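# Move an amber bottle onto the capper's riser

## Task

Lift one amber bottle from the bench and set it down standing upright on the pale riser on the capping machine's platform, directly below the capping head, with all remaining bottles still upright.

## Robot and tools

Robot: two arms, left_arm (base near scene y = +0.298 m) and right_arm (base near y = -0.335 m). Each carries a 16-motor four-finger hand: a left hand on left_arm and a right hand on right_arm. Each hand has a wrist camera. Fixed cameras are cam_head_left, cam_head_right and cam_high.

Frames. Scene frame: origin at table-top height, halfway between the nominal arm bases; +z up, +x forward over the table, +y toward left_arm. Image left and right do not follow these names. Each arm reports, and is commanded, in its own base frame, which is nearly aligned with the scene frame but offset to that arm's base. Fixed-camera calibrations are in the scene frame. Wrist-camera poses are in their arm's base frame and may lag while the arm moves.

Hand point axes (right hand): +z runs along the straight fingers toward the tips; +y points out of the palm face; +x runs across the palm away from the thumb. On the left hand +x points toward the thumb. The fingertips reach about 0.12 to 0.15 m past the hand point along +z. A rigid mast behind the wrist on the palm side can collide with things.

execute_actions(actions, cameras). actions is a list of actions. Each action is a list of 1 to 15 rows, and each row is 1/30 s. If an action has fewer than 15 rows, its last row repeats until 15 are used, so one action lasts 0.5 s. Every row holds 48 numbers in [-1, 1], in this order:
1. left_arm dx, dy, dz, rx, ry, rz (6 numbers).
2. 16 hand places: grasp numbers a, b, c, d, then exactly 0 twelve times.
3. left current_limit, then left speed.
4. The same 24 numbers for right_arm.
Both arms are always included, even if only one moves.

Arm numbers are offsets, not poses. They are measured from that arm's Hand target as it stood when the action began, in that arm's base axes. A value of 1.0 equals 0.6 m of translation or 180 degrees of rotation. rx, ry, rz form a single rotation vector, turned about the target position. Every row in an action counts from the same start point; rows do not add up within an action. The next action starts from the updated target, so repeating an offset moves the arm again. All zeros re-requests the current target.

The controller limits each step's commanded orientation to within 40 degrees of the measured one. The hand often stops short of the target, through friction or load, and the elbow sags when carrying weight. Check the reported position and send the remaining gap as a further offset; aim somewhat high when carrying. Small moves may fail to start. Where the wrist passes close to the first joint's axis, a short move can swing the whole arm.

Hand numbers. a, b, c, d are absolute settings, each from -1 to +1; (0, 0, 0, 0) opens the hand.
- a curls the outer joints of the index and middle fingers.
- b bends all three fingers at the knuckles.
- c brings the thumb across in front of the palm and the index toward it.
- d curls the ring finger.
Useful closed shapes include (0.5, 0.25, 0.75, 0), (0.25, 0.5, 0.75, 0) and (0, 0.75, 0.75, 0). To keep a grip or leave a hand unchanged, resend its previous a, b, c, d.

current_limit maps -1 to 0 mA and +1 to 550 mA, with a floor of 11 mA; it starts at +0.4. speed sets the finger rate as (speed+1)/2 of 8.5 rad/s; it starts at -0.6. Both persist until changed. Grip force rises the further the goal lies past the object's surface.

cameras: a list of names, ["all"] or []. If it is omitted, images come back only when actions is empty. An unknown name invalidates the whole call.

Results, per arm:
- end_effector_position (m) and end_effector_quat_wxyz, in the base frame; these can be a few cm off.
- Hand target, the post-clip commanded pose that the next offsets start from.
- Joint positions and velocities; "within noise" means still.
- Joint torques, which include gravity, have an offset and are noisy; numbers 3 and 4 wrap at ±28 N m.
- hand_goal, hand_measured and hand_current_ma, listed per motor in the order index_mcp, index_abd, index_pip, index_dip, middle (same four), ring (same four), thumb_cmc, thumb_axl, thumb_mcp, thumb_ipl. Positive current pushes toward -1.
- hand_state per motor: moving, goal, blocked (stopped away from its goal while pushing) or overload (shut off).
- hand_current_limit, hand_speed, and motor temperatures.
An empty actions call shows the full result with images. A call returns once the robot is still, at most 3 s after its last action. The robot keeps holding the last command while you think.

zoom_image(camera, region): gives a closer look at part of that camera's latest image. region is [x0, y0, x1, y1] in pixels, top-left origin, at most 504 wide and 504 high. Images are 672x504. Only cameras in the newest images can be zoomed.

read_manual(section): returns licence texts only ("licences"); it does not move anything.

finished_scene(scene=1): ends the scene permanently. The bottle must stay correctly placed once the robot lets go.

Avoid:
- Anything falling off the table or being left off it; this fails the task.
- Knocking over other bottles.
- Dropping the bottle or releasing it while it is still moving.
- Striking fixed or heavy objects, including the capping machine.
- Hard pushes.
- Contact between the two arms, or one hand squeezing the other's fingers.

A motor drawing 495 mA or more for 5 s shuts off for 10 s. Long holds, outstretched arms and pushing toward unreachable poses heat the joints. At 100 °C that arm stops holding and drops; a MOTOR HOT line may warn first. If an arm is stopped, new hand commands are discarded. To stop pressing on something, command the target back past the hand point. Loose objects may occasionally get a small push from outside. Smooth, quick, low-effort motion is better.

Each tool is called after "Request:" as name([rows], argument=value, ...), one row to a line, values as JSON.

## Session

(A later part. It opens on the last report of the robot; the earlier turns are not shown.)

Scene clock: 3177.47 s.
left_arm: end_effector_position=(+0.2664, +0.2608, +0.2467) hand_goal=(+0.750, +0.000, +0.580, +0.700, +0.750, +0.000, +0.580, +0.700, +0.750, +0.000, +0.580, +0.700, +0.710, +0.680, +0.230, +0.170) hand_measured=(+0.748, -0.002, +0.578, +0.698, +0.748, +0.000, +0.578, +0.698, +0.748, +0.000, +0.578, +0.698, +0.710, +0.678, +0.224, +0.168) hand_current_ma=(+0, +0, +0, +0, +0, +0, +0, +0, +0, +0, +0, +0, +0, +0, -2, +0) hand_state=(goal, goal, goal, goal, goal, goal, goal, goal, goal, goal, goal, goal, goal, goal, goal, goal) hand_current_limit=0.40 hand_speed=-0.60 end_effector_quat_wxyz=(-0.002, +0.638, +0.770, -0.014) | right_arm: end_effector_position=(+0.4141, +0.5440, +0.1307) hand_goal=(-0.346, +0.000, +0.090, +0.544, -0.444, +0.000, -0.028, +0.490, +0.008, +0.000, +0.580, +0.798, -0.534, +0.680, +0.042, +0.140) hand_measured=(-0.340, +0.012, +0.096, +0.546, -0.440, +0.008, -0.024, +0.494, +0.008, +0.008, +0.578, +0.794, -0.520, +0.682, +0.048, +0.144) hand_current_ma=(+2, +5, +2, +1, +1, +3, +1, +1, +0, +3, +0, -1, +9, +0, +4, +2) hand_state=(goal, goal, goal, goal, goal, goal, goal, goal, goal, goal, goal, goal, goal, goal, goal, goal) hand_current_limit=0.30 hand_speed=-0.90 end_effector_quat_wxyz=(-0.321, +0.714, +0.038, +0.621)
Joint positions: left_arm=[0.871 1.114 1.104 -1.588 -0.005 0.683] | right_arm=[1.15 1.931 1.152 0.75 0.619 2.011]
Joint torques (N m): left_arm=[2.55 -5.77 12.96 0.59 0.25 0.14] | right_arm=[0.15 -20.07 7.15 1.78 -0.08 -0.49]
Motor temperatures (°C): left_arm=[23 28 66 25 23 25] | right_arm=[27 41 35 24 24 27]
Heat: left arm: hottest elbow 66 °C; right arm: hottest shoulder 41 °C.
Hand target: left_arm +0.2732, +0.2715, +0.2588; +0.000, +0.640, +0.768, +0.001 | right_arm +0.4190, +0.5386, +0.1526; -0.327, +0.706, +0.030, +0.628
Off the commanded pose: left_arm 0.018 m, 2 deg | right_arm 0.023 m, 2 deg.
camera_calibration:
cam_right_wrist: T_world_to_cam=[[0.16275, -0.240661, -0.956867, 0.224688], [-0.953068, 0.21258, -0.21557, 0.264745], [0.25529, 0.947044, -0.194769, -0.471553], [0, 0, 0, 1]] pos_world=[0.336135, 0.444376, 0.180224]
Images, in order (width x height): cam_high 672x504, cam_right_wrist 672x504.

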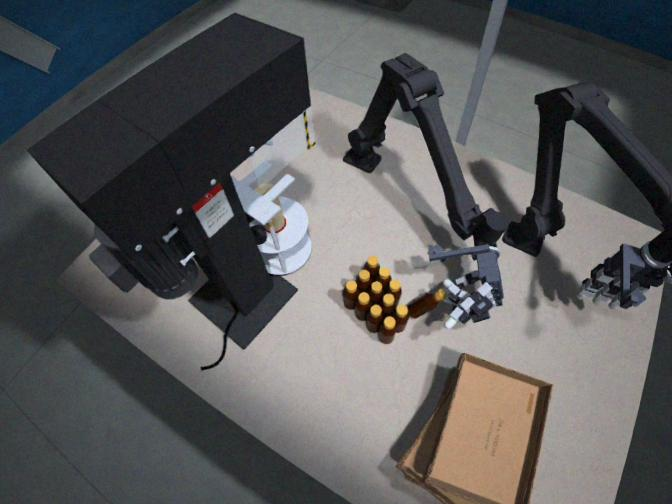

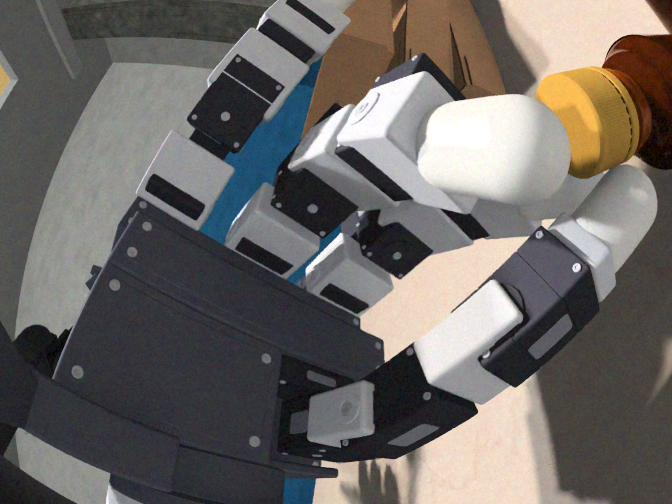

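Request:
execute_actions([
  [[0,0,0,0,0,0,0,0,0,0,0,0,0,0,0,0,0,0,0,0,0,0,0.4,-0.6,0.003,-0.006,0.003,0,0,0,0.30,0.64,0.75,0,0,0,0,0,0,0,0,0,0,0,0,0,0.3,-0.9]],
  [[0,0,0,0,0,0,0,0,0,0,0,0,0,0,0,0,0,0,0,0,0,0,0.4,-0.6,0.003,-0.006,0.003,0,0,0,0.30,0.64,0.75,0,0,0,0,0,0,0,0,0,0,0,0,0,0.3,-0.9]],
], cameras=["cam_high","cam_right_wrist"])

Request:
zoom_image(camera="cam_high", region=[390, 240, 530, 350])

Scene clock: 3187.30 s.
left_arm: end_effector_position=(+0.2664, +0.2608, +0.2467) hand_goal=(+0.750, +0.000, +0.580, +0.700, +0.750, +0.000, +0.580, +0.700, +0.750, +0.000, +0.580, +0.700, +0.710, +0.680, +0.230, +0.170) hand_measured=(+0.748, -0.002, +0.578, +0.698, +0.748, +0.000, +0.578, +0.698, +0.748, +0.000, +0.578, +0.698, +0.710, +0.678, +0.224, +0.168) hand_current_ma=(+0, +0, +0, +0, +0, +0, +0, +0, +0, +0, +0, +0, +0, +0, -2, +0) hand_state=(goal, goal, goal, goal, goal, goal, goal, goal, goal, goal, goal, goal, goal, goal, goal, goal) hand_current_limit=0.40 hand_speed=-0.60 end_effector_quat_wxyz=(-0.002, +0.638, +0.770, -0.014) | right_arm: end_effector_position=(+0.4180, +0.5364, +0.1347) hand_goal=(-0.346, +0.000, +0.090, +0.544, -0.444, +0.000, -0.028, +0.490, +0.008, +0.000, +0.580, +0.798, -0.534, +0.680, +0.042, +0.140) hand_measured=(-0.340, +0.012, +0.096, +0.546, -0.440, +0.008, -0.024, +0.494, +0.008, +0.008, +0.578, +0.794, -0.520, +0.682, +0.048, +0.144) hand_current_ma=(+2, +5, +2, +1, +1, +3, +1, +1, +0, +3, +0, -1, +9, +0, +4, +2) hand_state=(goal, goal, goal, goal, goal, goal, goal, goal, goal, goal, goal, goal, goal, goal, goal, goal) hand_current_limit=0.30 hand_speed=-0.90 end_effector_quat_wxyz=(-0.321, +0.714, +0.038, +0.621)
Joint positions: left_arm=[0.871 1.114 1.104 -1.588 -0.005 0.683] | right_arm=[1.138 1.914 1.137 0.75 0.608 2.011]
Joint torques (N m): left_arm=[2.55 -5.77 12.96 0.61 0.25 0.13] | right_arm=[-0.03 -19.84 7.28 1.74 -0.07 -0.47]
Motor temperatures (°C): left_arm=[23 28 66 25 23 25] | right_arm=[27 42 36 24 24 27]
Heat: left arm: hottest elbow 66 °C; right arm: hottest shoulder 42 °C.
Hand target: left_arm +0.2732, +0.2715, +0.2588; +0.000, +0.640, +0.768, +0.001 | right_arm +0.4228, +0.5314, +0.1563; -0.327, +0.706, +0.030, +0.628
Off the commanded pose: left_arm 0.018 m, 2 deg | right_arm 0.023 m, 2 deg.
camera_calibration:
cam_right_wrist: T_world_to_cam=[[0.163006, -0.239288, -0.957168, 0.225247], [-0.952809, 0.213635, -0.215672, 0.270272], [0.256092, 0.947154, -0.193172, -0.465201], [0, 0, 0, 1]] pos_world=[0.339936, 0.436776, 0.184025]
Images, in order (width x height): cam_high 672x504, cam_right_wrist 672x504.

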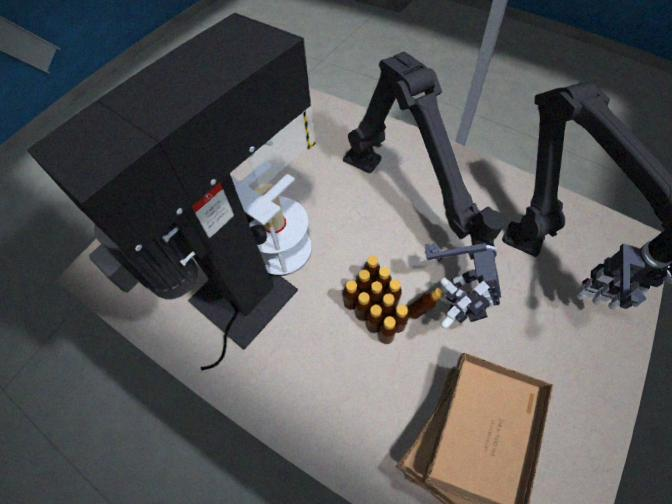

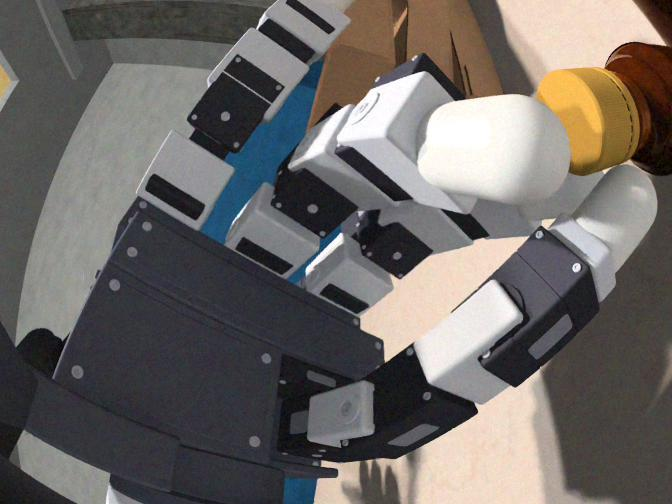

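Scaled by 3.600 from the camera's 672x504 image, which has a finer 960x720 frame.

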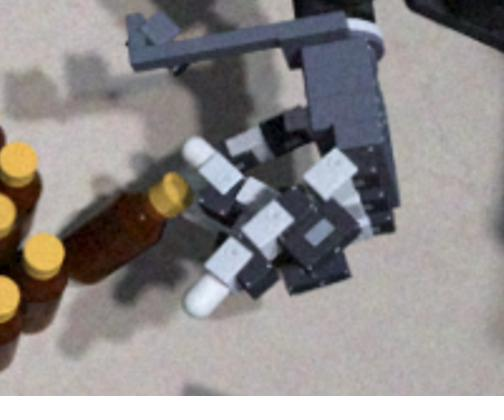

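Request:
execute_actions([
  [[0,0,0,0,0,0,0,0,0,0,0,0,0,0,0,0,0,0,0,0,0,0,0.4,-0.6,0.0044,-0.0042,0.0032,0,0,0,0.30,0.64,0.75,0,0,0,0,0,0,0,0,0,0,0,0,0,0.3,-0.9]],
  [[0,0,0,0,0,0,0,0,0,0,0,0,0,0,0,0,0,0,0,0,0,0,0.4,-0.6,0.0044,-0.0042,0.0028,0,0,0,0.30,0.64,0.75,0,0,0,0,0,0,0,0,0,0,0,0,0,0.3,-0.9]],
], cameras=["cam_high","cam_right_wrist"])

Request:
zoom_image(camera="cam_high", region=[390, 240, 530, 350])

Scene clock: 3206.83 s.
left_arm: end_effector_position=(+0.2664, +0.2608, +0.2467) hand_goal=(+0.750, +0.000, +0.580, +0.700, +0.750, +0.000, +0.580, +0.700, +0.750, +0.000, +0.580, +0.700, +0.710, +0.680, +0.230, +0.170) hand_measured=(+0.748, -0.002, +0.578, +0.698, +0.748, +0.000, +0.578, +0.698, +0.748, +0.000, +0.578, +0.698, +0.710, +0.678, +0.224, +0.168) hand_current_ma=(+0, +0, +0, +0, +0, +0, +0, +0, +0, +0, +0, +0, +0, +0, -2, +0) hand_state=(goal, goal, goal, goal, goal, goal, goal, goal, goal, goal, goal, goal, goal, goal, goal, goal) hand_current_limit=0.40 hand_speed=-0.60 end_effector_quat_wxyz=(-0.002, +0.638, +0.770, -0.014) | right_arm: end_effector_position=(+0.4235, +0.5315, +0.1392) hand_goal=(-0.346, +0.000, +0.090, +0.544, -0.444, +0.000, -0.028, +0.490, +0.008, +0.000, +0.580, +0.798, -0.534, +0.680, +0.042, +0.140) hand_measured=(-0.340, +0.012, +0.096, +0.546, -0.440, +0.008, -0.024, +0.494, +0.008, +0.008, +0.578, +0.794, -0.520, +0.682, +0.048, +0.144) hand_current_ma=(+2, +5, +2, +1, +1, +3, +1, +1, +0, +3, +0, -1, +9, +0, +4, +2) hand_state=(goal, goal, goal, goal, goal, goal, goal, goal, goal, goal, goal, goal, goal, goal, goal, goal) hand_current_limit=0.30 hand_speed=-0.90 end_effector_quat_wxyz=(-0.323, +0.713, +0.037, +0.621)
Joint positions: left_arm=[0.871 1.114 1.104 -1.588 -0.005 0.683] | right_arm=[1.126 1.902 1.131 0.747 0.595 2.011]
Joint torques (N m): left_arm=[2.55 -5.77 12.96 0.62 0.25 0.13] | right_arm=[-0.15 -19.66 7.35 1.57 -0.11 -0.47]
Motor temperatures (°C): left_arm=[23 28 66 25 23 25] | right_arm=[27 40 36 24 24 27]
Heat: left arm: hottest elbow 66 °C; right arm: hottest shoulder 40 °C.
Hand target: left_arm +0.2732, +0.2715, +0.2588; +0.000, +0.640, +0.768, +0.001 | right_arm +0.4280, +0.5263, +0.1598; -0.327, +0.706, +0.030, +0.628
Off the commanded pose: left_arm 0.018 m, 2 deg | right_arm 0.022 m, 1 deg.
camera_calibration:
cam_right_wrist: T_world_to_cam=[[0.164185, -0.235963, -0.957792, 0.225277], [-0.952421, 0.214838, -0.216192, 0.276794], [0.256783, 0.947716, -0.189463, -0.462252], [0, 0, 0, 1]] pos_world=[0.345336, 0.431775, 0.188029]
Images, in order (width x height): cam_high 672x504, cam_right_wrist 672x504.

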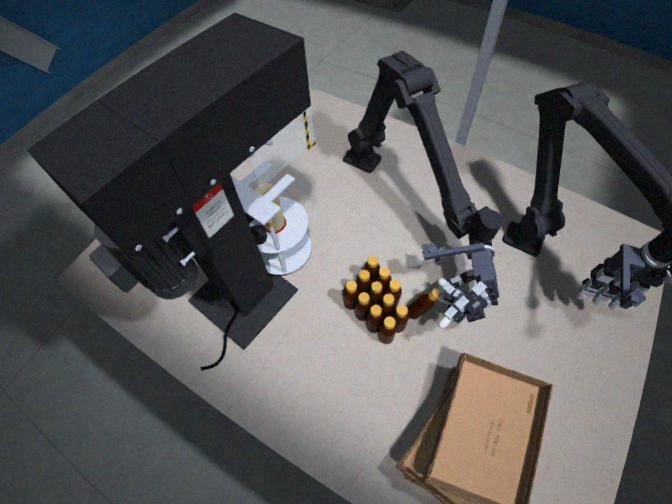

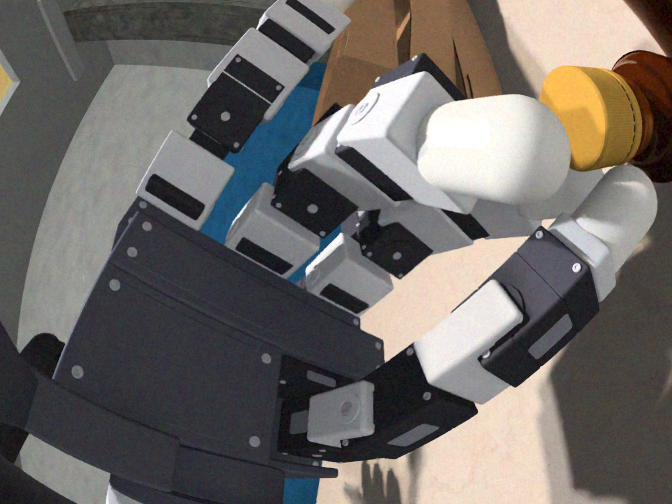

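Scaled by 3.600 from the camera's 672x504 image, which has a finer 960x720 frame.

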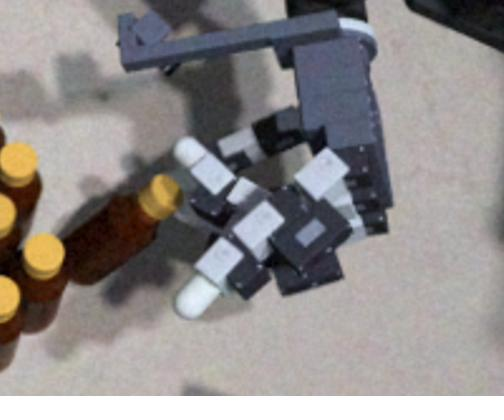

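Request:
execute_actions([
  [[0,0,0,0,0,0,0,0,0,0,0,0,0,0,0,0,0,0,0,0,0,0,0.4,-0.6,0.0044,-0.0045,0.002,0,0,0,0.30,0.64,0.75,0,0,0,0,0,0,0,0,0,0,0,0,0,0.3,-0.9]],
  [[0,0,0,0,0,0,0,0,0,0,0,0,0,0,0,0,0,0,0,0,0,0,0.4,-0.6,0.0044,-0.0045,0.002,0,0,0,0.30,0.64,0.75,0,0,0,0,0,0,0,0,0,0,0,0,0,0.3,-0.9]],
], cameras=["cam_high","cam_right_wrist"])

Request:
zoom_image(camera="cam_high", region=[390, 240, 530, 350])

Scene clock: 3218.20 s.
left_arm: end_effector_position=(+0.2664, +0.2608, +0.2467) hand_goal=(+0.750, +0.000, +0.580, +0.700, +0.750, +0.000, +0.580, +0.700, +0.750, +0.000, +0.580, +0.700, +0.710, +0.680, +0.230, +0.170) hand_measured=(+0.748, -0.002, +0.578, +0.698, +0.748, +0.000, +0.578, +0.698, +0.748, +0.000, +0.578, +0.698, +0.710, +0.678, +0.224, +0.168) hand_current_ma=(+0, +0, +0, +0, +0, +0, +0, +0, +0, +0, +0, +0, +0, +0, -2, +0) hand_state=(goal, goal, goal, goal, goal, goal, goal, goal, goal, goal, goal, goal, goal, goal, goal, goal) hand_current_limit=0.40 hand_speed=-0.60 end_effector_quat_wxyz=(-0.002, +0.638, +0.770, -0.014) | right_arm: end_effector_position=(+0.4289, +0.5261, +0.1416) hand_goal=(-0.346, +0.000, +0.090, +0.544, -0.444, +0.000, -0.028, +0.490, +0.008, +0.000, +0.580, +0.798, -0.534, +0.680, +0.042, +0.140) hand_measured=(-0.340, +0.012, +0.096, +0.546, -0.440, +0.008, -0.024, +0.494, +0.008, +0.008, +0.578, +0.794, -0.520, +0.682, +0.048, +0.144) hand_current_ma=(+2, +5, +2, +1, +1, +3, +1, +1, +0, +3, +0, -1, +9, +0, +4, +2) hand_state=(goal, goal, goal, goal, goal, goal, goal, goal, goal, goal, goal, goal, goal, goal, goal, goal) hand_current_limit=0.30 hand_speed=-0.90 end_effector_quat_wxyz=(-0.323, +0.713, +0.037, +0.621)
Joint positions: left_arm=[0.871 1.114 1.104 -1.588 -0.005 0.683] | right_arm=[1.113 1.893 1.125 0.745 0.583 2.011]
Joint torques (N m): left_arm=[2.55 -5.77 12.96 0.61 0.25 0.13] | right_arm=[-0.03 -19.49 7.36 1.61 -0.11 -0.48]
Motor temperatures (°C): left_arm=[23 28 66 25 23 25] | right_arm=[27 42 36 24 24 27]
Heat: left arm: hottest elbow 66 °C; right arm: hottest shoulder 42 °C.
Hand target: left_arm +0.2732, +0.2715, +0.2588; +0.000, +0.640, +0.768, +0.001 | right_arm +0.4333, +0.5209, +0.1622; -0.327, +0.706, +0.030, +0.628
Off the commanded pose: left_arm 0.018 m, 2 deg | right_arm 0.022 m, 1 deg.
camera_calibration:
cam_right_wrist: T_world_to_cam=[[0.163902, -0.235787, -0.957883, 0.225457], [-0.952494, 0.214844, -0.215865, 0.283577], [0.256694, 0.947759, -0.189373, -0.45807], [0, 0, 0, 1]] pos_world=[0.350736, 0.426375, 0.19043]
Images, in order (width x height): cam_high 672x504, cam_right_wrist 672x504.

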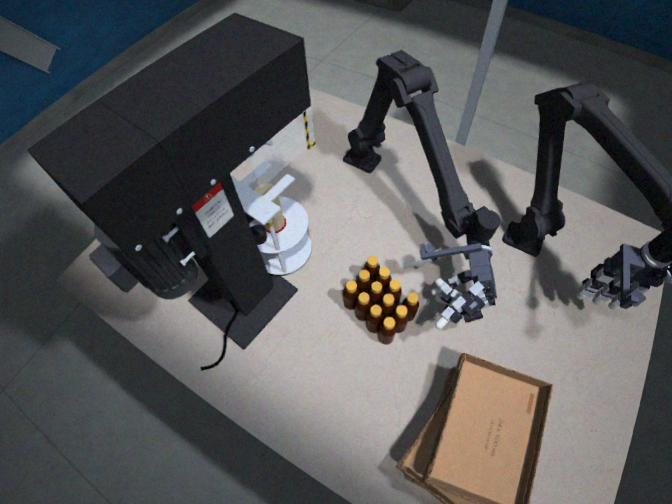

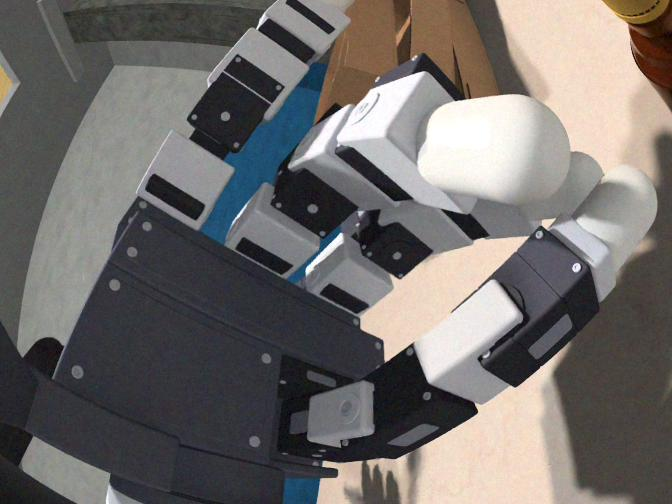

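Scaled by 3.600 from the camera's 672x504 image, which has a finer 960x720 frame.

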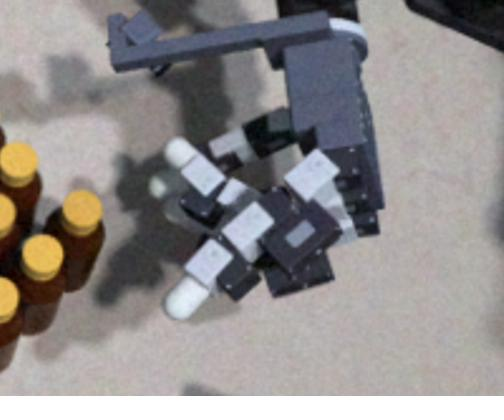

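Request:
execute_actions([
  [[0,0,0,0,0,0,0,0,0,0,0,0,0,0,0,0,0,0,0,0,0,0,0.4,-0.6,-0.003,0.004,0,0,0,0.015,0.28,0.55,0.75,0,0,0,0,0,0,0,0,0,0,0,0,0,0.3,-0.7]],
  [[0,0,0,0,0,0,0,0,0,0,0,0,0,0,0,0,0,0,0,0,0,0,0.4,-0.6,-0.002,0.002,0,0,0,0.02,0.25,0.42,0.75,0,0,0,0,0,0,0,0,0,0,0,0,0,0.3,-0.7]],
  [[0,0,0,0,0,0,0,0,0,0,0,0,0,0,0,0,0,0,0,0,0,0,0.4,-0.6,-0.001,-0.002,0,0,0,0.02,0.25,0.30,0.75,0,0,0,0,0,0,0,0,0,0,0,0,0,0.3,-0.7]],
  [[0,0,0,0,0,0,0,0,0,0,0,0,0,0,0,0,0,0,0,0,0,0,0.4,-0.6,0,-0.004,0,0,0,0.02,0.25,0.22,0.75,0,0,0,0,0,0,0,0,0,0,0,0,0,0.3,-0.7]],
  [[0,0,0,0,0,0,0,0,0,0,0,0,0,0,0,0,0,0,0,0,0,0,0.4,-0.6,0,-0.004,-0.003,0,0,0.013,0.25,0.22,0.75,0,0,0,0,0,0,0,0,0,0,0,0,0,0.3,-0.7]],
], cameras=["cam_high","cam_right_wrist"])

Request:
zoom_image(camera="cam_high", region=[380, 240, 520, 350])

Scene clock: 3297.23 s.
left_arm: end_effector_position=(+0.2664, +0.2608, +0.2467) hand_goal=(+0.750, +0.000, +0.580, +0.700, +0.750, +0.000, +0.580, +0.700, +0.750, +0.000, +0.580, +0.700, +0.710, +0.680, +0.230, +0.170) hand_measured=(+0.748, -0.002, +0.578, +0.698, +0.748, +0.000, +0.578, +0.698, +0.748, +0.000, +0.578, +0.698, +0.710, +0.678, +0.224, +0.168) hand_current_ma=(+0, +0, +0, +0, +0, +0, +0, +0, +0, +0, +0, +0, +0, +0, -2, +0) hand_state=(goal, goal, goal, goal, goal, goal, goal, goal, goal, goal, goal, goal, goal, goal, goal, goal) hand_current_limit=0.40 hand_speed=-0.60 end_effector_quat_wxyz=(-0.002, +0.638, +0.770, -0.014) | right_arm: end_effector_position=(+0.4246, +0.5215, +0.1336) hand_goal=(+0.216, +0.000, +0.008, +0.506, +0.302, +0.000, +0.136, +0.562, +0.632, +0.000, +0.580, +0.720, -0.540, +0.680, +0.042, +0.064) hand_measured=(+0.210, +0.008, +0.010, +0.508, +0.294, +0.008, +0.134, +0.558, +0.622, +0.008, +0.578, +0.722, -0.522, +0.682, +0.044, +0.066) hand_current_ma=(-3, +3, +1, +0, -4, +3, -1, -1, -5, +3, +0, +1, +12, +0, +1, +1) hand_state=(goal, goal, goal, goal, goal, goal, goal, goal, goal, goal, goal, goal, goal, goal, goal, goal) hand_current_limit=0.30 hand_speed=-0.70 end_effector_quat_wxyz=(-0.398, +0.713, +0.137, +0.561)
Joint positions: left_arm=[0.871 1.114 1.104 -1.588 -0.005 0.683] | right_arm=[1.048 1.815 0.998 0.761 0.241 2.011]
Joint torques (N m): left_arm=[2.61 -5.71 12.96 0.59 0.25 0.14] | right_arm=[0.38 -18.37 7.36 3.11 -0.11 -0.38]
Motor temperatures (°C): left_arm=[23 28 67 25 23 25] | right_arm=[27 43 36 24 24 27]
Heat: left arm: hottest elbow 67 °C; right arm: hottest shoulder 43 °C.
Hand target: left_arm +0.2732, +0.2715, +0.2588; +0.000, +0.640, +0.768, +0.001 | right_arm +0.4295, +0.5186, +0.1603; -0.410, +0.695, +0.127, +0.577
Off the commanded pose: left_arm 0.018 m, 2 deg | right_arm 0.027 m, 3 deg.
camera_calibration:
cam_right_wrist: T_world_to_cam=[[0.199371, -0.206297, -0.957963, 0.187017], [-0.979799, -0.057578, -0.191516, 0.429165], [-0.0156485, 0.976794, -0.213609, -0.35033], [0, 0, 0, 1]] pos_world=[0.377727, 0.405492, 0.186513]
Images, in order (width x height): cam_high 672x504, cam_right_wrist 672x504.

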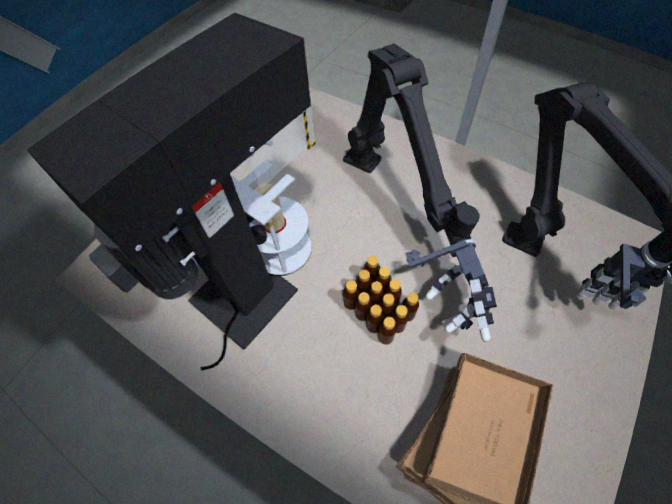

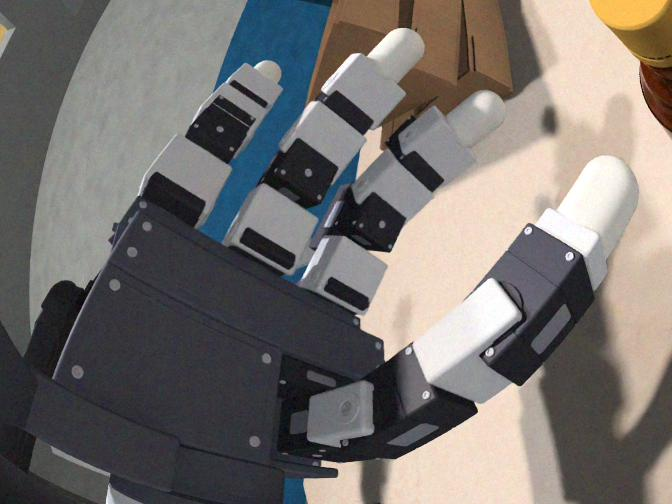

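Scaled by 3.600 from the camera's 672x504 image, which has a finer 960x720 frame.

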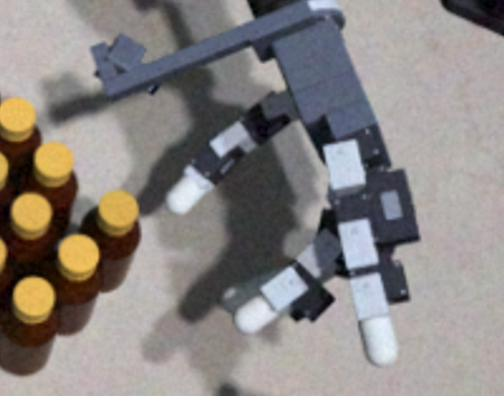

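Request:
execute_actions([
  [[0,0,0,0,0,0,0,0,0,0,0,0,0,0,0,0,0,0,0,0,0,0,0.4,-0.6,-0.007,-0.007,0,0,0,0,0.25,0.22,0.75,0,0,0,0,0,0,0,0,0,0,0,0,0,0.3,-0.7]],
  [[0,0,0,0,0,0,0,0,0,0,0,0,0,0,0,0,0,0,0,0,0,0,0.4,-0.6,-0.007,-0.007,0,0,0,0,0.25,0.22,0.75,0,0,0,0,0,0,0,0,0,0,0,0,0,0.3,-0.7]],
  [[0,0,0,0,0,0,0,0,0,0,0,0,0,0,0,0,0,0,0,0,0,0,0.4,-0.6,-0.007,-0.007,0,0,0,0,0.25,0.22,0.75,0,0,0,0,0,0,0,0,0,0,0,0,0,0.3,-0.7]],
  [[0,0,0,0,0,0,0,0,0,0,0,0,0,0,0,0,0,0,0,0,0,0,0.4,-0.6,0.007,-0.007,0,0,0,0,0.25,0.22,0.75,0,0,0,0,0,0,0,0,0,0,0,0,0,0.3,-0.7]],
  [[0,0,0,0,0,0,0,0,0,0,0,0,0,0,0,0,0,0,0,0,0,0,0.4,-0.6,0.008,-0.007,0,0,0,0,0.25,0.22,0.75,0,0,0,0,0,0,0,0,0,0,0,0,0,0.3,-0.7]],
  [[0,0,0,0,0,0,0,0,0,0,0,0,0,0,0,0,0,0,0,0,0,0,0.4,-0.6,0.008,-0.007,0,0,0,0,0.25,0.22,0.75,0,0,0,0,0,0,0,0,0,0,0,0,0,0.3,-0.7]],
], cameras=["cam_high"])

Request:
zoom_image(camera="cam_high", region=[380, 240, 520, 350])

Scene clock: 3336.70 s.
left_arm: end_effector_position=(+0.2664, +0.2608, +0.2467) hand_goal=(+0.750, +0.000, +0.580, +0.700, +0.750, +0.000, +0.580, +0.700, +0.750, +0.000, +0.580, +0.700, +0.710, +0.680, +0.230, +0.170) hand_measured=(+0.748, -0.002, +0.578, +0.698, +0.748, +0.000, +0.578, +0.698, +0.748, +0.000, +0.578, +0.698, +0.710, +0.678, +0.224, +0.168) hand_current_ma=(+0, +0, +0, +0, +0, +0, +0, +0, +0, +0, +0, +0, +0, +0, -2, +0) hand_state=(goal, goal, goal, goal, goal, goal, goal, goal, goal, goal, goal, goal, goal, goal, goal, goal) hand_current_limit=0.40 hand_speed=-0.60 end_effector_quat_wxyz=(-0.002, +0.638, +0.770, -0.014) | right_arm: end_effector_position=(+0.4270, +0.4968, +0.1362) hand_goal=(+0.216, +0.000, +0.008, +0.506, +0.302, +0.000, +0.136, +0.562, +0.632, +0.000, +0.580, +0.720, -0.540, +0.680, +0.042, +0.064) hand_measured=(+0.210, +0.008, +0.010, +0.508, +0.294, +0.008, +0.134, +0.558, +0.622, +0.008, +0.578, +0.722, -0.522, +0.682, +0.044, +0.066) hand_current_ma=(-3, +3, +1, +0, -4, +3, -1, -1, -5, +3, +0, +1, +12, +0, +1, +1) hand_state=(goal, goal, goal, goal, goal, goal, goal, goal, goal, goal, goal, goal, goal, goal, goal, goal) hand_current_limit=0.30 hand_speed=-0.70 end_effector_quat_wxyz=(-0.399, +0.712, +0.135, +0.562)
Joint positions: left_arm=[0.871 1.114 1.104 -1.588 -0.005 0.683] | right_arm=[1.019 1.772 0.938 0.782 0.213 2.011]
Joint torques (N m): left_arm=[2.55 -5.83 12.96 0.64 0.25 0.13] | right_arm=[0.38 -17.67 6.98 3.12 -0.11 -0.37]
Motor temperatures (°C): left_arm=[23 28 67 25 23 25] | right_arm=[27 41 36 24 24 27]
Heat: left arm: hottest elbow 67 °C; right arm: hottest shoulder 41 °C.
Hand target: left_arm +0.2732, +0.2715, +0.2588; +0.000, +0.640, +0.768, +0.001 | right_arm +0.4309, +0.4933, +0.1604; -0.410, +0.695, +0.127, +0.577
Off the commanded pose: left_arm 0.018 m, 2 deg | right_arm 0.025 m, 3 deg.
Images, in order (width x height): cam_high 672x504.

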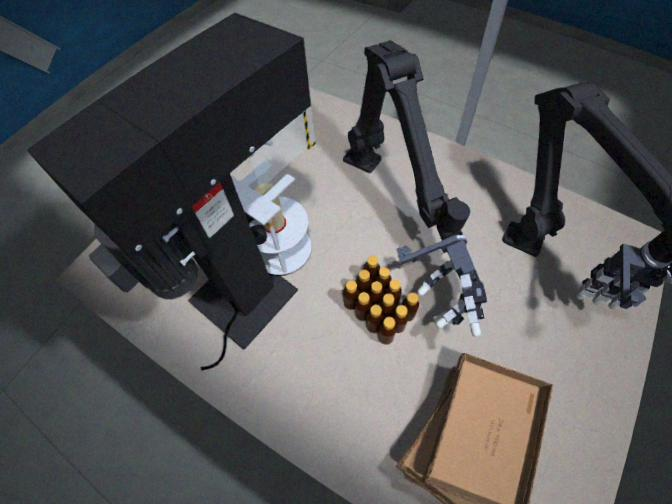

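Scaled by 3.600 from the camera's 672x504 image, which has a finer 960x720 frame.

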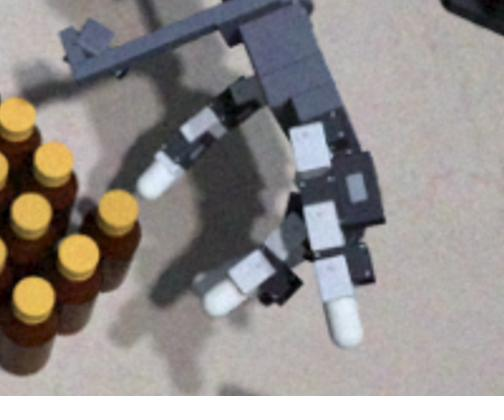

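Request:
execute_actions([
  [[0,0,0,0,0,0,0,0,0,0,0,0,0,0,0,0,0,0,0,0,0,0,0.4,-0.6,-0.0055,-0.006,0,0,0,0,0.25,0.22,0.75,0,0,0,0,0,0,0,0,0,0,0,0,0,0.3,-0.7]],
  [[0,0,0,0,0,0,0,0,0,0,0,0,0,0,0,0,0,0,0,0,0,0,0.4,-0.6,-0.0055,-0.006,0,0,0,0,0.25,0.22,0.75,0,0,0,0,0,0,0,0,0,0,0,0,0,0.3,-0.7]],
  [[0,0,0,0,0,0,0,0,0,0,0,0,0,0,0,0,0,0,0,0,0,0,0.4,-0.6,0.0072,-0.007,0,0,0,0,0.25,0.22,0.75,0,0,0,0,0,0,0,0,0,0,0,0,0,0.3,-0.7]],
  [[0,0,0,0,0,0,0,0,0,0,0,0,0,0,0,0,0,0,0,0,0,0,0.4,-0.6,0.0072,-0.007,0,0,0,0,0.25,0.22,0.75,0,0,0,0,0,0,0,0,0,0,0,0,0,0.3,-0.7]],
], cameras=["cam_high"])

Request:
zoom_image(camera="cam_high", region=[380, 240, 520, 350])

Scene clock: 3365.53 s.
left_arm: end_effector_position=(+0.2664, +0.2608, +0.2467) hand_goal=(+0.750, +0.000, +0.580, +0.700, +0.750, +0.000, +0.580, +0.700, +0.750, +0.000, +0.580, +0.700, +0.710, +0.680, +0.230, +0.170) hand_measured=(+0.748, -0.002, +0.578, +0.698, +0.748, +0.000, +0.578, +0.698, +0.748, +0.000, +0.578, +0.698, +0.710, +0.678, +0.224, +0.168) hand_current_ma=(+0, +0, +0, +0, +0, +0, +0, +0, +0, +0, +0, +0, +0, +0, -2, +0) hand_state=(goal, goal, goal, goal, goal, goal, goal, goal, goal, goal, goal, goal, goal, goal, goal, goal) hand_current_limit=0.40 hand_speed=-0.60 end_effector_quat_wxyz=(-0.002, +0.638, +0.770, -0.014) | right_arm: end_effector_position=(+0.4294, +0.4814, +0.1374) hand_goal=(+0.216, +0.000, +0.008, +0.506, +0.302, +0.000, +0.136, +0.562, +0.632, +0.000, +0.580, +0.720, -0.540, +0.680, +0.042, +0.064) hand_measured=(+0.210, +0.008, +0.010, +0.508, +0.294, +0.008, +0.134, +0.558, +0.622, +0.008, +0.578, +0.722, -0.522, +0.682, +0.044, +0.066) hand_current_ma=(-3, +3, +1, +0, -4, +3, -1, -1, -5, +3, +0, +1, +12, +0, +1, +1) hand_state=(goal, goal, goal, goal, goal, goal, goal, goal, goal, goal, goal, goal, goal, goal, goal, goal) hand_current_limit=0.30 hand_speed=-0.70 end_effector_quat_wxyz=(-0.399, +0.712, +0.135, +0.562)
Joint positions: left_arm=[0.871 1.114 1.104 -1.588 -0.005 0.683] | right_arm=[0.998 1.747 0.903 0.795 0.193 2.011]
Joint torques (N m): left_arm=[2.55 -5.77 12.97 0.62 0.25 0.13] | right_arm=[0.09 -17.08 6.95 3.15 -0.11 -0.36]
Motor temperatures (°C): left_arm=[23 28 67 25 23 25] | right_arm=[27 41 35 24 24 27]
Heat: left arm: hottest elbow 67 °C; right arm: hottest shoulder 41 °C.
Hand target: left_arm +0.2732, +0.2715, +0.2588; +0.000, +0.640, +0.768, +0.001 | right_arm +0.4330, +0.4777, +0.1605; -0.410, +0.695, +0.127, +0.577
Off the commanded pose: left_arm 0.018 m, 2 deg | right_arm 0.024 m, 3 deg.
Images, in order (width x height): cam_high 672x504.

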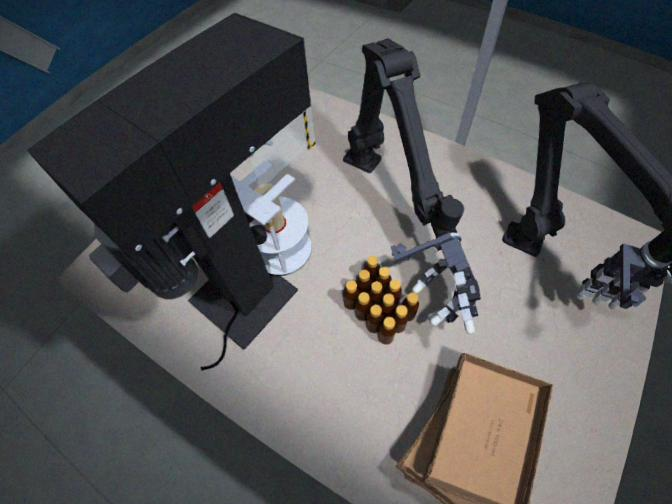

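Scaled by 3.600 from the camera's 672x504 image, which has a finer 960x720 frame.

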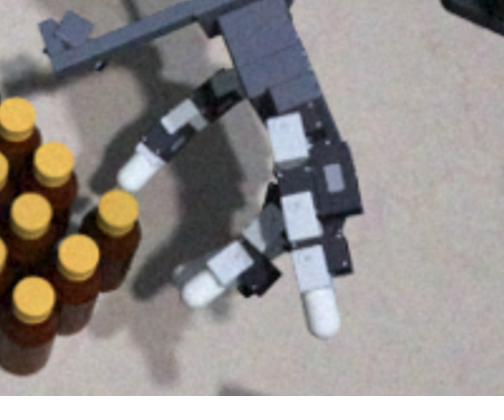

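Request:
execute_actions([
  [[0,0,0,0,0,0,0,0,0,0,0,0,0,0,0,0,0,0,0,0,0,0,0.4,-0.6,0.0072,-0.007,0,0,0,0,0.25,0.22,0.75,0,0,0,0,0,0,0,0,0,0,0,0,0,0.3,-0.7]],
  [[0,0,0,0,0,0,0,0,0,0,0,0,0,0,0,0,0,0,0,0,0,0,0.4,-0.6,0.0072,-0.007,0,0,0,0,0.25,0.22,0.75,0,0,0,0,0,0,0,0,0,0,0,0,0,0.3,-0.7]],
], cameras=["cam_high","cam_right_wrist"])

Request:
zoom_image(camera="cam_high", region=[380, 240, 520, 350])

Scene clock: 3376.17 s.
left_arm: end_effector_position=(+0.2664, +0.2608, +0.2467) hand_goal=(+0.750, +0.000, +0.580, +0.700, +0.750, +0.000, +0.580, +0.700, +0.750, +0.000, +0.580, +0.700, +0.710, +0.680, +0.230, +0.170) hand_measured=(+0.748, -0.002, +0.578, +0.698, +0.748, +0.000, +0.578, +0.698, +0.748, +0.000, +0.578, +0.698, +0.710, +0.678, +0.224, +0.168) hand_current_ma=(+0, +0, +0, +0, +0, +0, +0, +0, +0, +0, +0, +0, +0, +0, -2, +0) hand_state=(goal, goal, goal, goal, goal, goal, goal, goal, goal, goal, goal, goal, goal, goal, goal, goal) hand_current_limit=0.40 hand_speed=-0.60 end_effector_quat_wxyz=(-0.002, +0.638, +0.770, -0.014) | right_arm: end_effector_position=(+0.4377, +0.4730, +0.1368) hand_goal=(+0.216, +0.000, +0.008, +0.506, +0.302, +0.000, +0.136, +0.562, +0.632, +0.000, +0.580, +0.720, -0.540, +0.680, +0.042, +0.064) hand_measured=(+0.210, +0.008, +0.010, +0.508, +0.294, +0.008, +0.134, +0.558, +0.622, +0.008, +0.578, +0.722, -0.522, +0.682, +0.044, +0.066) hand_current_ma=(-3, +3, +1, +0, -3, +3, -1, -1, -5, +3, +0, +1, +12, +0, +1, +1) hand_state=(goal, goal, goal, goal, goal, goal, goal, goal, goal, goal, goal, goal, goal, goal, goal, goal) hand_current_limit=0.30 hand_speed=-0.70 end_effector_quat_wxyz=(-0.400, +0.712, +0.134, +0.561)
Joint positions: left_arm=[0.871 1.114 1.104 -1.588 -0.005 0.683] | right_arm=[0.973 1.743 0.895 0.797 0.168 2.011]
Joint torques (N m): left_arm=[2.55 -5.71 12.96 0.62 0.25 0.13] | right_arm=[0.21 -17.03 7.04 3.25 -0.1 -0.38]
Motor temperatures (°C): left_arm=[23 28 67 25 23 25] | right_arm=[27 41 35 24 24 27]
Heat: left arm: hottest elbow 67 °C; right arm: hottest shoulder 41 °C.
Hand target: left_arm +0.2732, +0.2715, +0.2588; +0.000, +0.640, +0.768, +0.001 | right_arm +0.4415, +0.4694, +0.1603; -0.410, +0.695, +0.127, +0.577
Off the commanded pose: left_arm 0.018 m, 2 deg | right_arm 0.024 m, 3 deg.
camera_calibration:
cam_right_wrist: T_world_to_cam=[[0.198272, -0.200706, -0.959378, 0.175441], [-0.980033, -0.0555266, -0.190925, 0.438919], [-0.0149513, 0.978077, -0.207708, -0.303767], [0, 0, 0, 1]] pos_world=[0.390829, 0.356691, 0.18902]
Images, in order (width x height): cam_high 672x504, cam_right_wrist 672x504.

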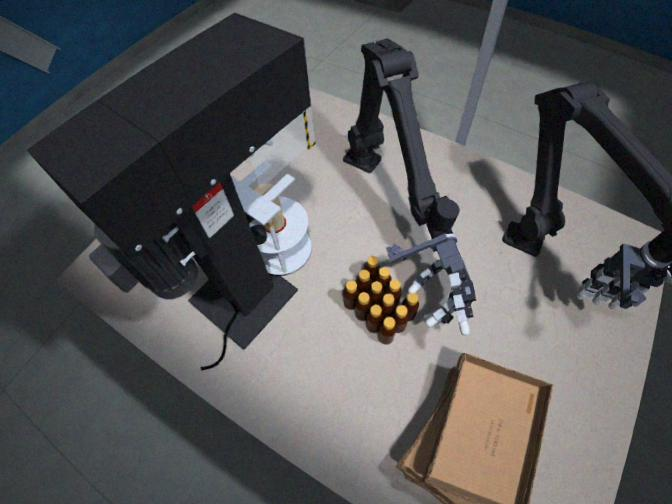

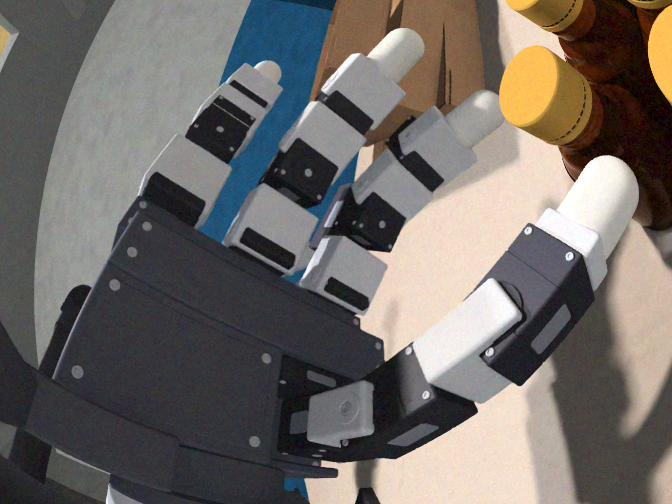

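Scaled by 3.600 from the camera's 672x504 image, which has a finer 960x720 frame.

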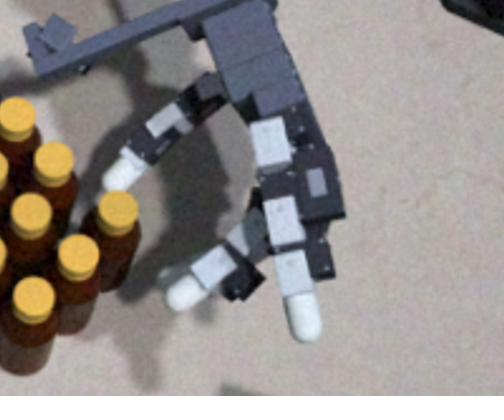

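Request:
execute_actions(actions=[], cameras=["cam_high", "cam_right_wrist"])

Request:
zoom_image(camera="cam_high", region=[380, 240, 520, 350])

Scene clock: 3414.10 s.
left_arm: end_effector_position=(+0.2664, +0.2608, +0.2467) hand_goal=(+0.750, +0.000, +0.580, +0.700, +0.750, +0.000, +0.580, +0.700, +0.750, +0.000, +0.580, +0.700, +0.710, +0.680, +0.230, +0.170) hand_measured=(+0.748, -0.002, +0.578, +0.698, +0.748, +0.000, +0.578, +0.698, +0.748, +0.000, +0.578, +0.698, +0.710, +0.678, +0.224, +0.168) hand_current_ma=(+0, +0, +0, +0, +0, +0, +0, +0, +0, +0, +0, +0, +0, +0, -2, +0) hand_state=(goal, goal, goal, goal, goal, goal, goal, goal, goal, goal, goal, goal, goal, goal, goal, goal) hand_current_limit=0.40 hand_speed=-0.60 end_effector_quat_wxyz=(-0.002, +0.638, +0.770, -0.014) | right_arm: end_effector_position=(+0.4377, +0.4730, +0.1368) hand_goal=(+0.216, +0.000, +0.008, +0.506, +0.302, +0.000, +0.136, +0.562, +0.632, +0.000, +0.580, +0.720, -0.540, +0.680, +0.042, +0.064) hand_measured=(+0.210, +0.008, +0.010, +0.508, +0.294, +0.008, +0.134, +0.558, +0.622, +0.008, +0.578, +0.722, -0.522, +0.682, +0.044, +0.066) hand_current_ma=(-3, +3, +1, +0, -3, +3, -1, -1, -5, +3, +0, +1, +12, +0, +1, +1) hand_state=(goal, goal, goal, goal, goal, goal, goal, goal, goal, goal, goal, goal, goal, goal, goal, goal) hand_current_limit=0.30 hand_speed=-0.70 end_effector_quat_wxyz=(-0.400, +0.712, +0.134, +0.561)
Joint positions: left_arm=[0.871 1.114 1.104 -1.588 -0.005 0.683] | right_arm=[0.973 1.743 0.895 0.797 0.168 2.011]
Joint velocities: within noise
Joint torques (N m): left_arm=[2.61 -5.77 12.96 0.62 0.25 0.13] | right_arm=[0.32 -16.97 7.04 3.19 -0.1 -0.37]
Motor temperatures (°C): left_arm=[23 28 67 25 23 25] | right_arm=[27 42 36 24 24 27]
Heat: left arm: hottest elbow 67 °C; right arm: hottest shoulder 42 °C.
Hand target: left_arm +0.2732, +0.2715, +0.2588; +0.000, +0.640, +0.768, +0.001 | right_arm +0.4415, +0.4694, +0.1603; -0.410, +0.695, +0.127, +0.577
Off the commanded pose: left_arm 0.018 m, 2 deg | right_arm 0.024 m, 3 deg.
camera_calibration:
cam_right_wrist: T_world_to_cam=[[0.198272, -0.200706, -0.959378, 0.175441], [-0.980033, -0.0555266, -0.190925, 0.438919], [-0.0149513, 0.978077, -0.207708, -0.303767], [0, 0, 0, 1]] pos_world=[0.390829, 0.356691, 0.18902]
Images, in order (width x height): cam_high 672x504, cam_right_wrist 672x504.

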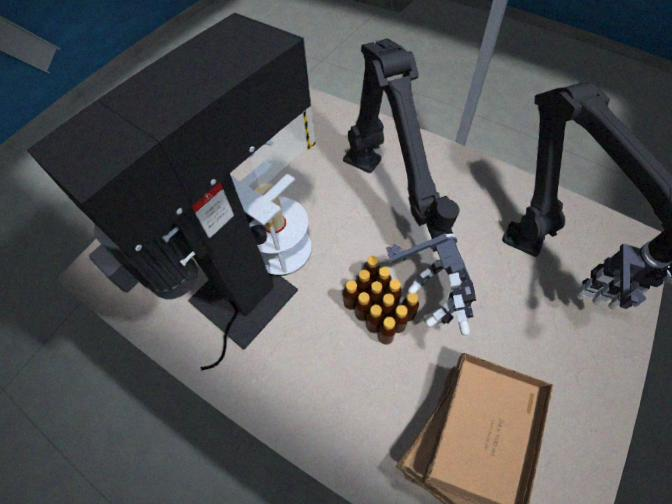

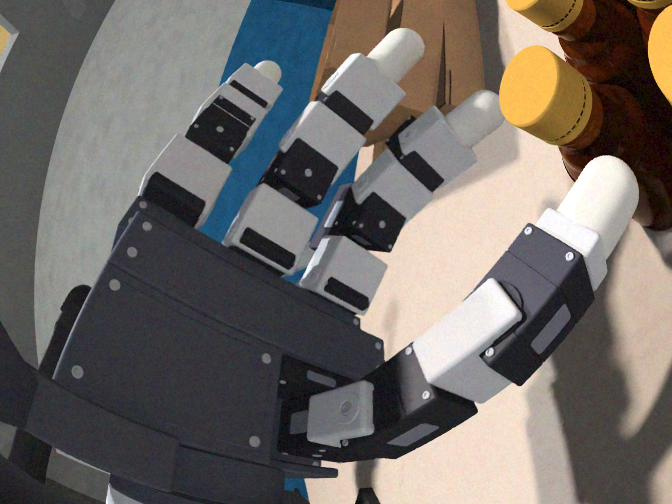

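Scaled by 3.600 from the camera's 672x504 image, which has a finer 960x720 frame.

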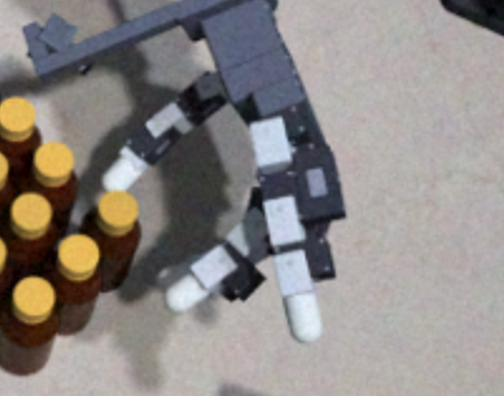

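Request:
execute_actions([
  [[0,0,0,0,0,0,0,0,0,0,0,0,0,0,0,0,0,0,0,0,0,0,0.4,-0.6,0.0014,-0.0082,0,0,0,0,0.25,0.22,0.75,0,0,0,0,0,0,0,0,0,0,0,0,0,0.3,-0.7]],
  [[0,0,0,0,0,0,0,0,0,0,0,0,0,0,0,0,0,0,0,0,0,0,0.4,-0.6,0.006,-0.0057,0,0,0,0,0.25,0.22,0.75,0,0,0,0,0,0,0,0,0,0,0,0,0,0.3,-0.7]],
], cameras=["cam_high", "cam_right_wrist"])

Request:
zoom_image(camera="cam_high", region=[380, 240, 520, 350])

Scene clock: 3426.03 s.
left_arm: end_effector_position=(+0.2664, +0.2608, +0.2467) hand_goal=(+0.750, +0.000, +0.580, +0.700, +0.750, +0.000, +0.580, +0.700, +0.750, +0.000, +0.580, +0.700, +0.710, +0.680, +0.230, +0.170) hand_measured=(+0.748, -0.002, +0.578, +0.698, +0.748, +0.000, +0.578, +0.698, +0.748, +0.000, +0.578, +0.698, +0.710, +0.678, +0.224, +0.168) hand_current_ma=(+0, +0, +0, +0, +0, +0, +0, +0, +0, +0, +0, +0, +0, +0, -2, +0) hand_state=(goal, goal, goal, goal, goal, goal, goal, goal, goal, goal, goal, goal, goal, goal, goal, goal) hand_current_limit=0.40 hand_speed=-0.60 end_effector_quat_wxyz=(-0.002, +0.638, +0.770, -0.014) | right_arm: end_effector_position=(+0.4422, +0.4645, +0.1367) hand_goal=(+0.216, +0.000, +0.008, +0.506, +0.302, +0.000, +0.136, +0.562, +0.632, +0.000, +0.580, +0.720, -0.540, +0.680, +0.042, +0.064) hand_measured=(+0.210, +0.008, +0.010, +0.508, +0.294, +0.008, +0.134, +0.558, +0.622, +0.008, +0.578, +0.722, -0.522, +0.682, +0.044, +0.066) hand_current_ma=(-3, +3, +1, +0, -3, +3, -1, -1, -5, +3, +0, +1, +12, +0, +1, +1) hand_state=(goal, goal, goal, goal, goal, goal, goal, goal, goal, goal, goal, goal, goal, goal, goal, goal) hand_current_limit=0.30 hand_speed=-0.70 end_effector_quat_wxyz=(-0.400, +0.712, +0.134, +0.561)
Joint positions: left_arm=[0.871 1.114 1.104 -1.588 -0.005 0.683] | right_arm=[0.955 1.734 0.882 0.8 0.15 2.011]
Joint torques (N m): left_arm=[2.55 -5.71 12.96 0.62 0.25 0.13] | right_arm=[0.21 -16.79 6.97 3.21 -0.11 -0.36]
Motor temperatures (°C): left_arm=[23 28 67 25 23 25] | right_arm=[27 42 36 24 24 27]
Heat: left arm: hottest elbow 67 °C; right arm: hottest shoulder 42 °C.
Hand target: left_arm +0.2732, +0.2715, +0.2588; +0.000, +0.640, +0.768, +0.001 | right_arm +0.4461, +0.4610, +0.1605; -0.410, +0.695, +0.127, +0.577
Off the commanded pose: left_arm 0.018 m, 2 deg | right_arm 0.024 m, 3 deg.
camera_calibration:
cam_right_wrist: T_world_to_cam=[[0.197382, -0.200531, -0.959598, 0.173176], [-0.980209, -0.0555028, -0.190023, 0.442749], [-0.0151548, 0.978114, -0.207518, -0.295354], [0, 0, 0, 1]] pos_world=[0.395329, 0.348191, 0.189021]
Images, in order (width x height): cam_high 672x504, cam_right_wrist 672x504.

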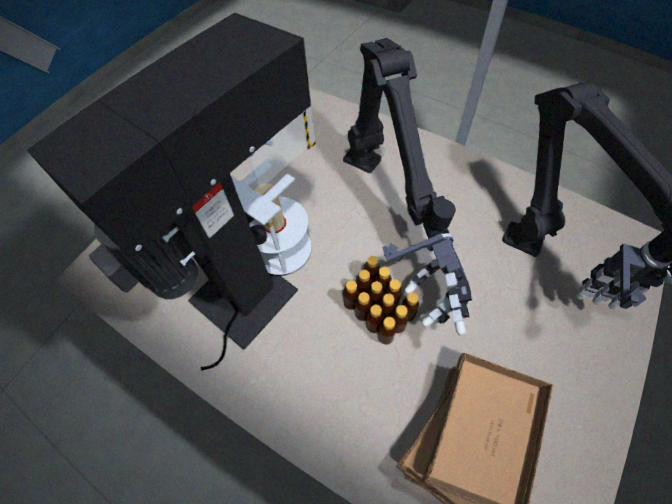

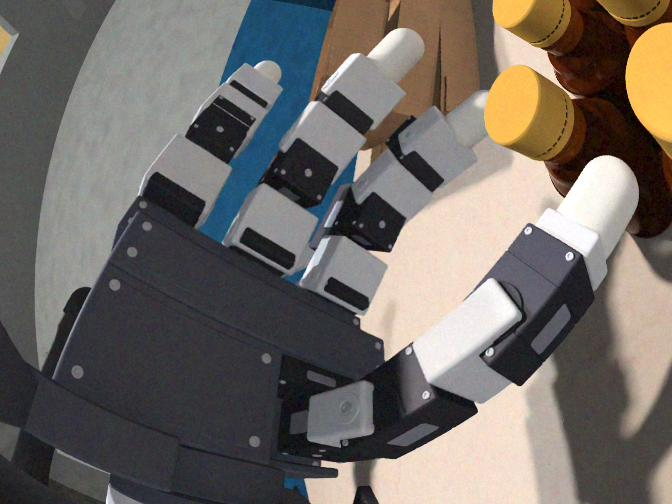

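Scaled by 3.600 from the camera's 672x504 image, which has a finer 960x720 frame.

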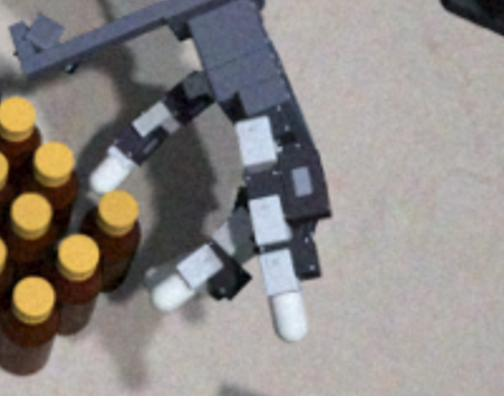

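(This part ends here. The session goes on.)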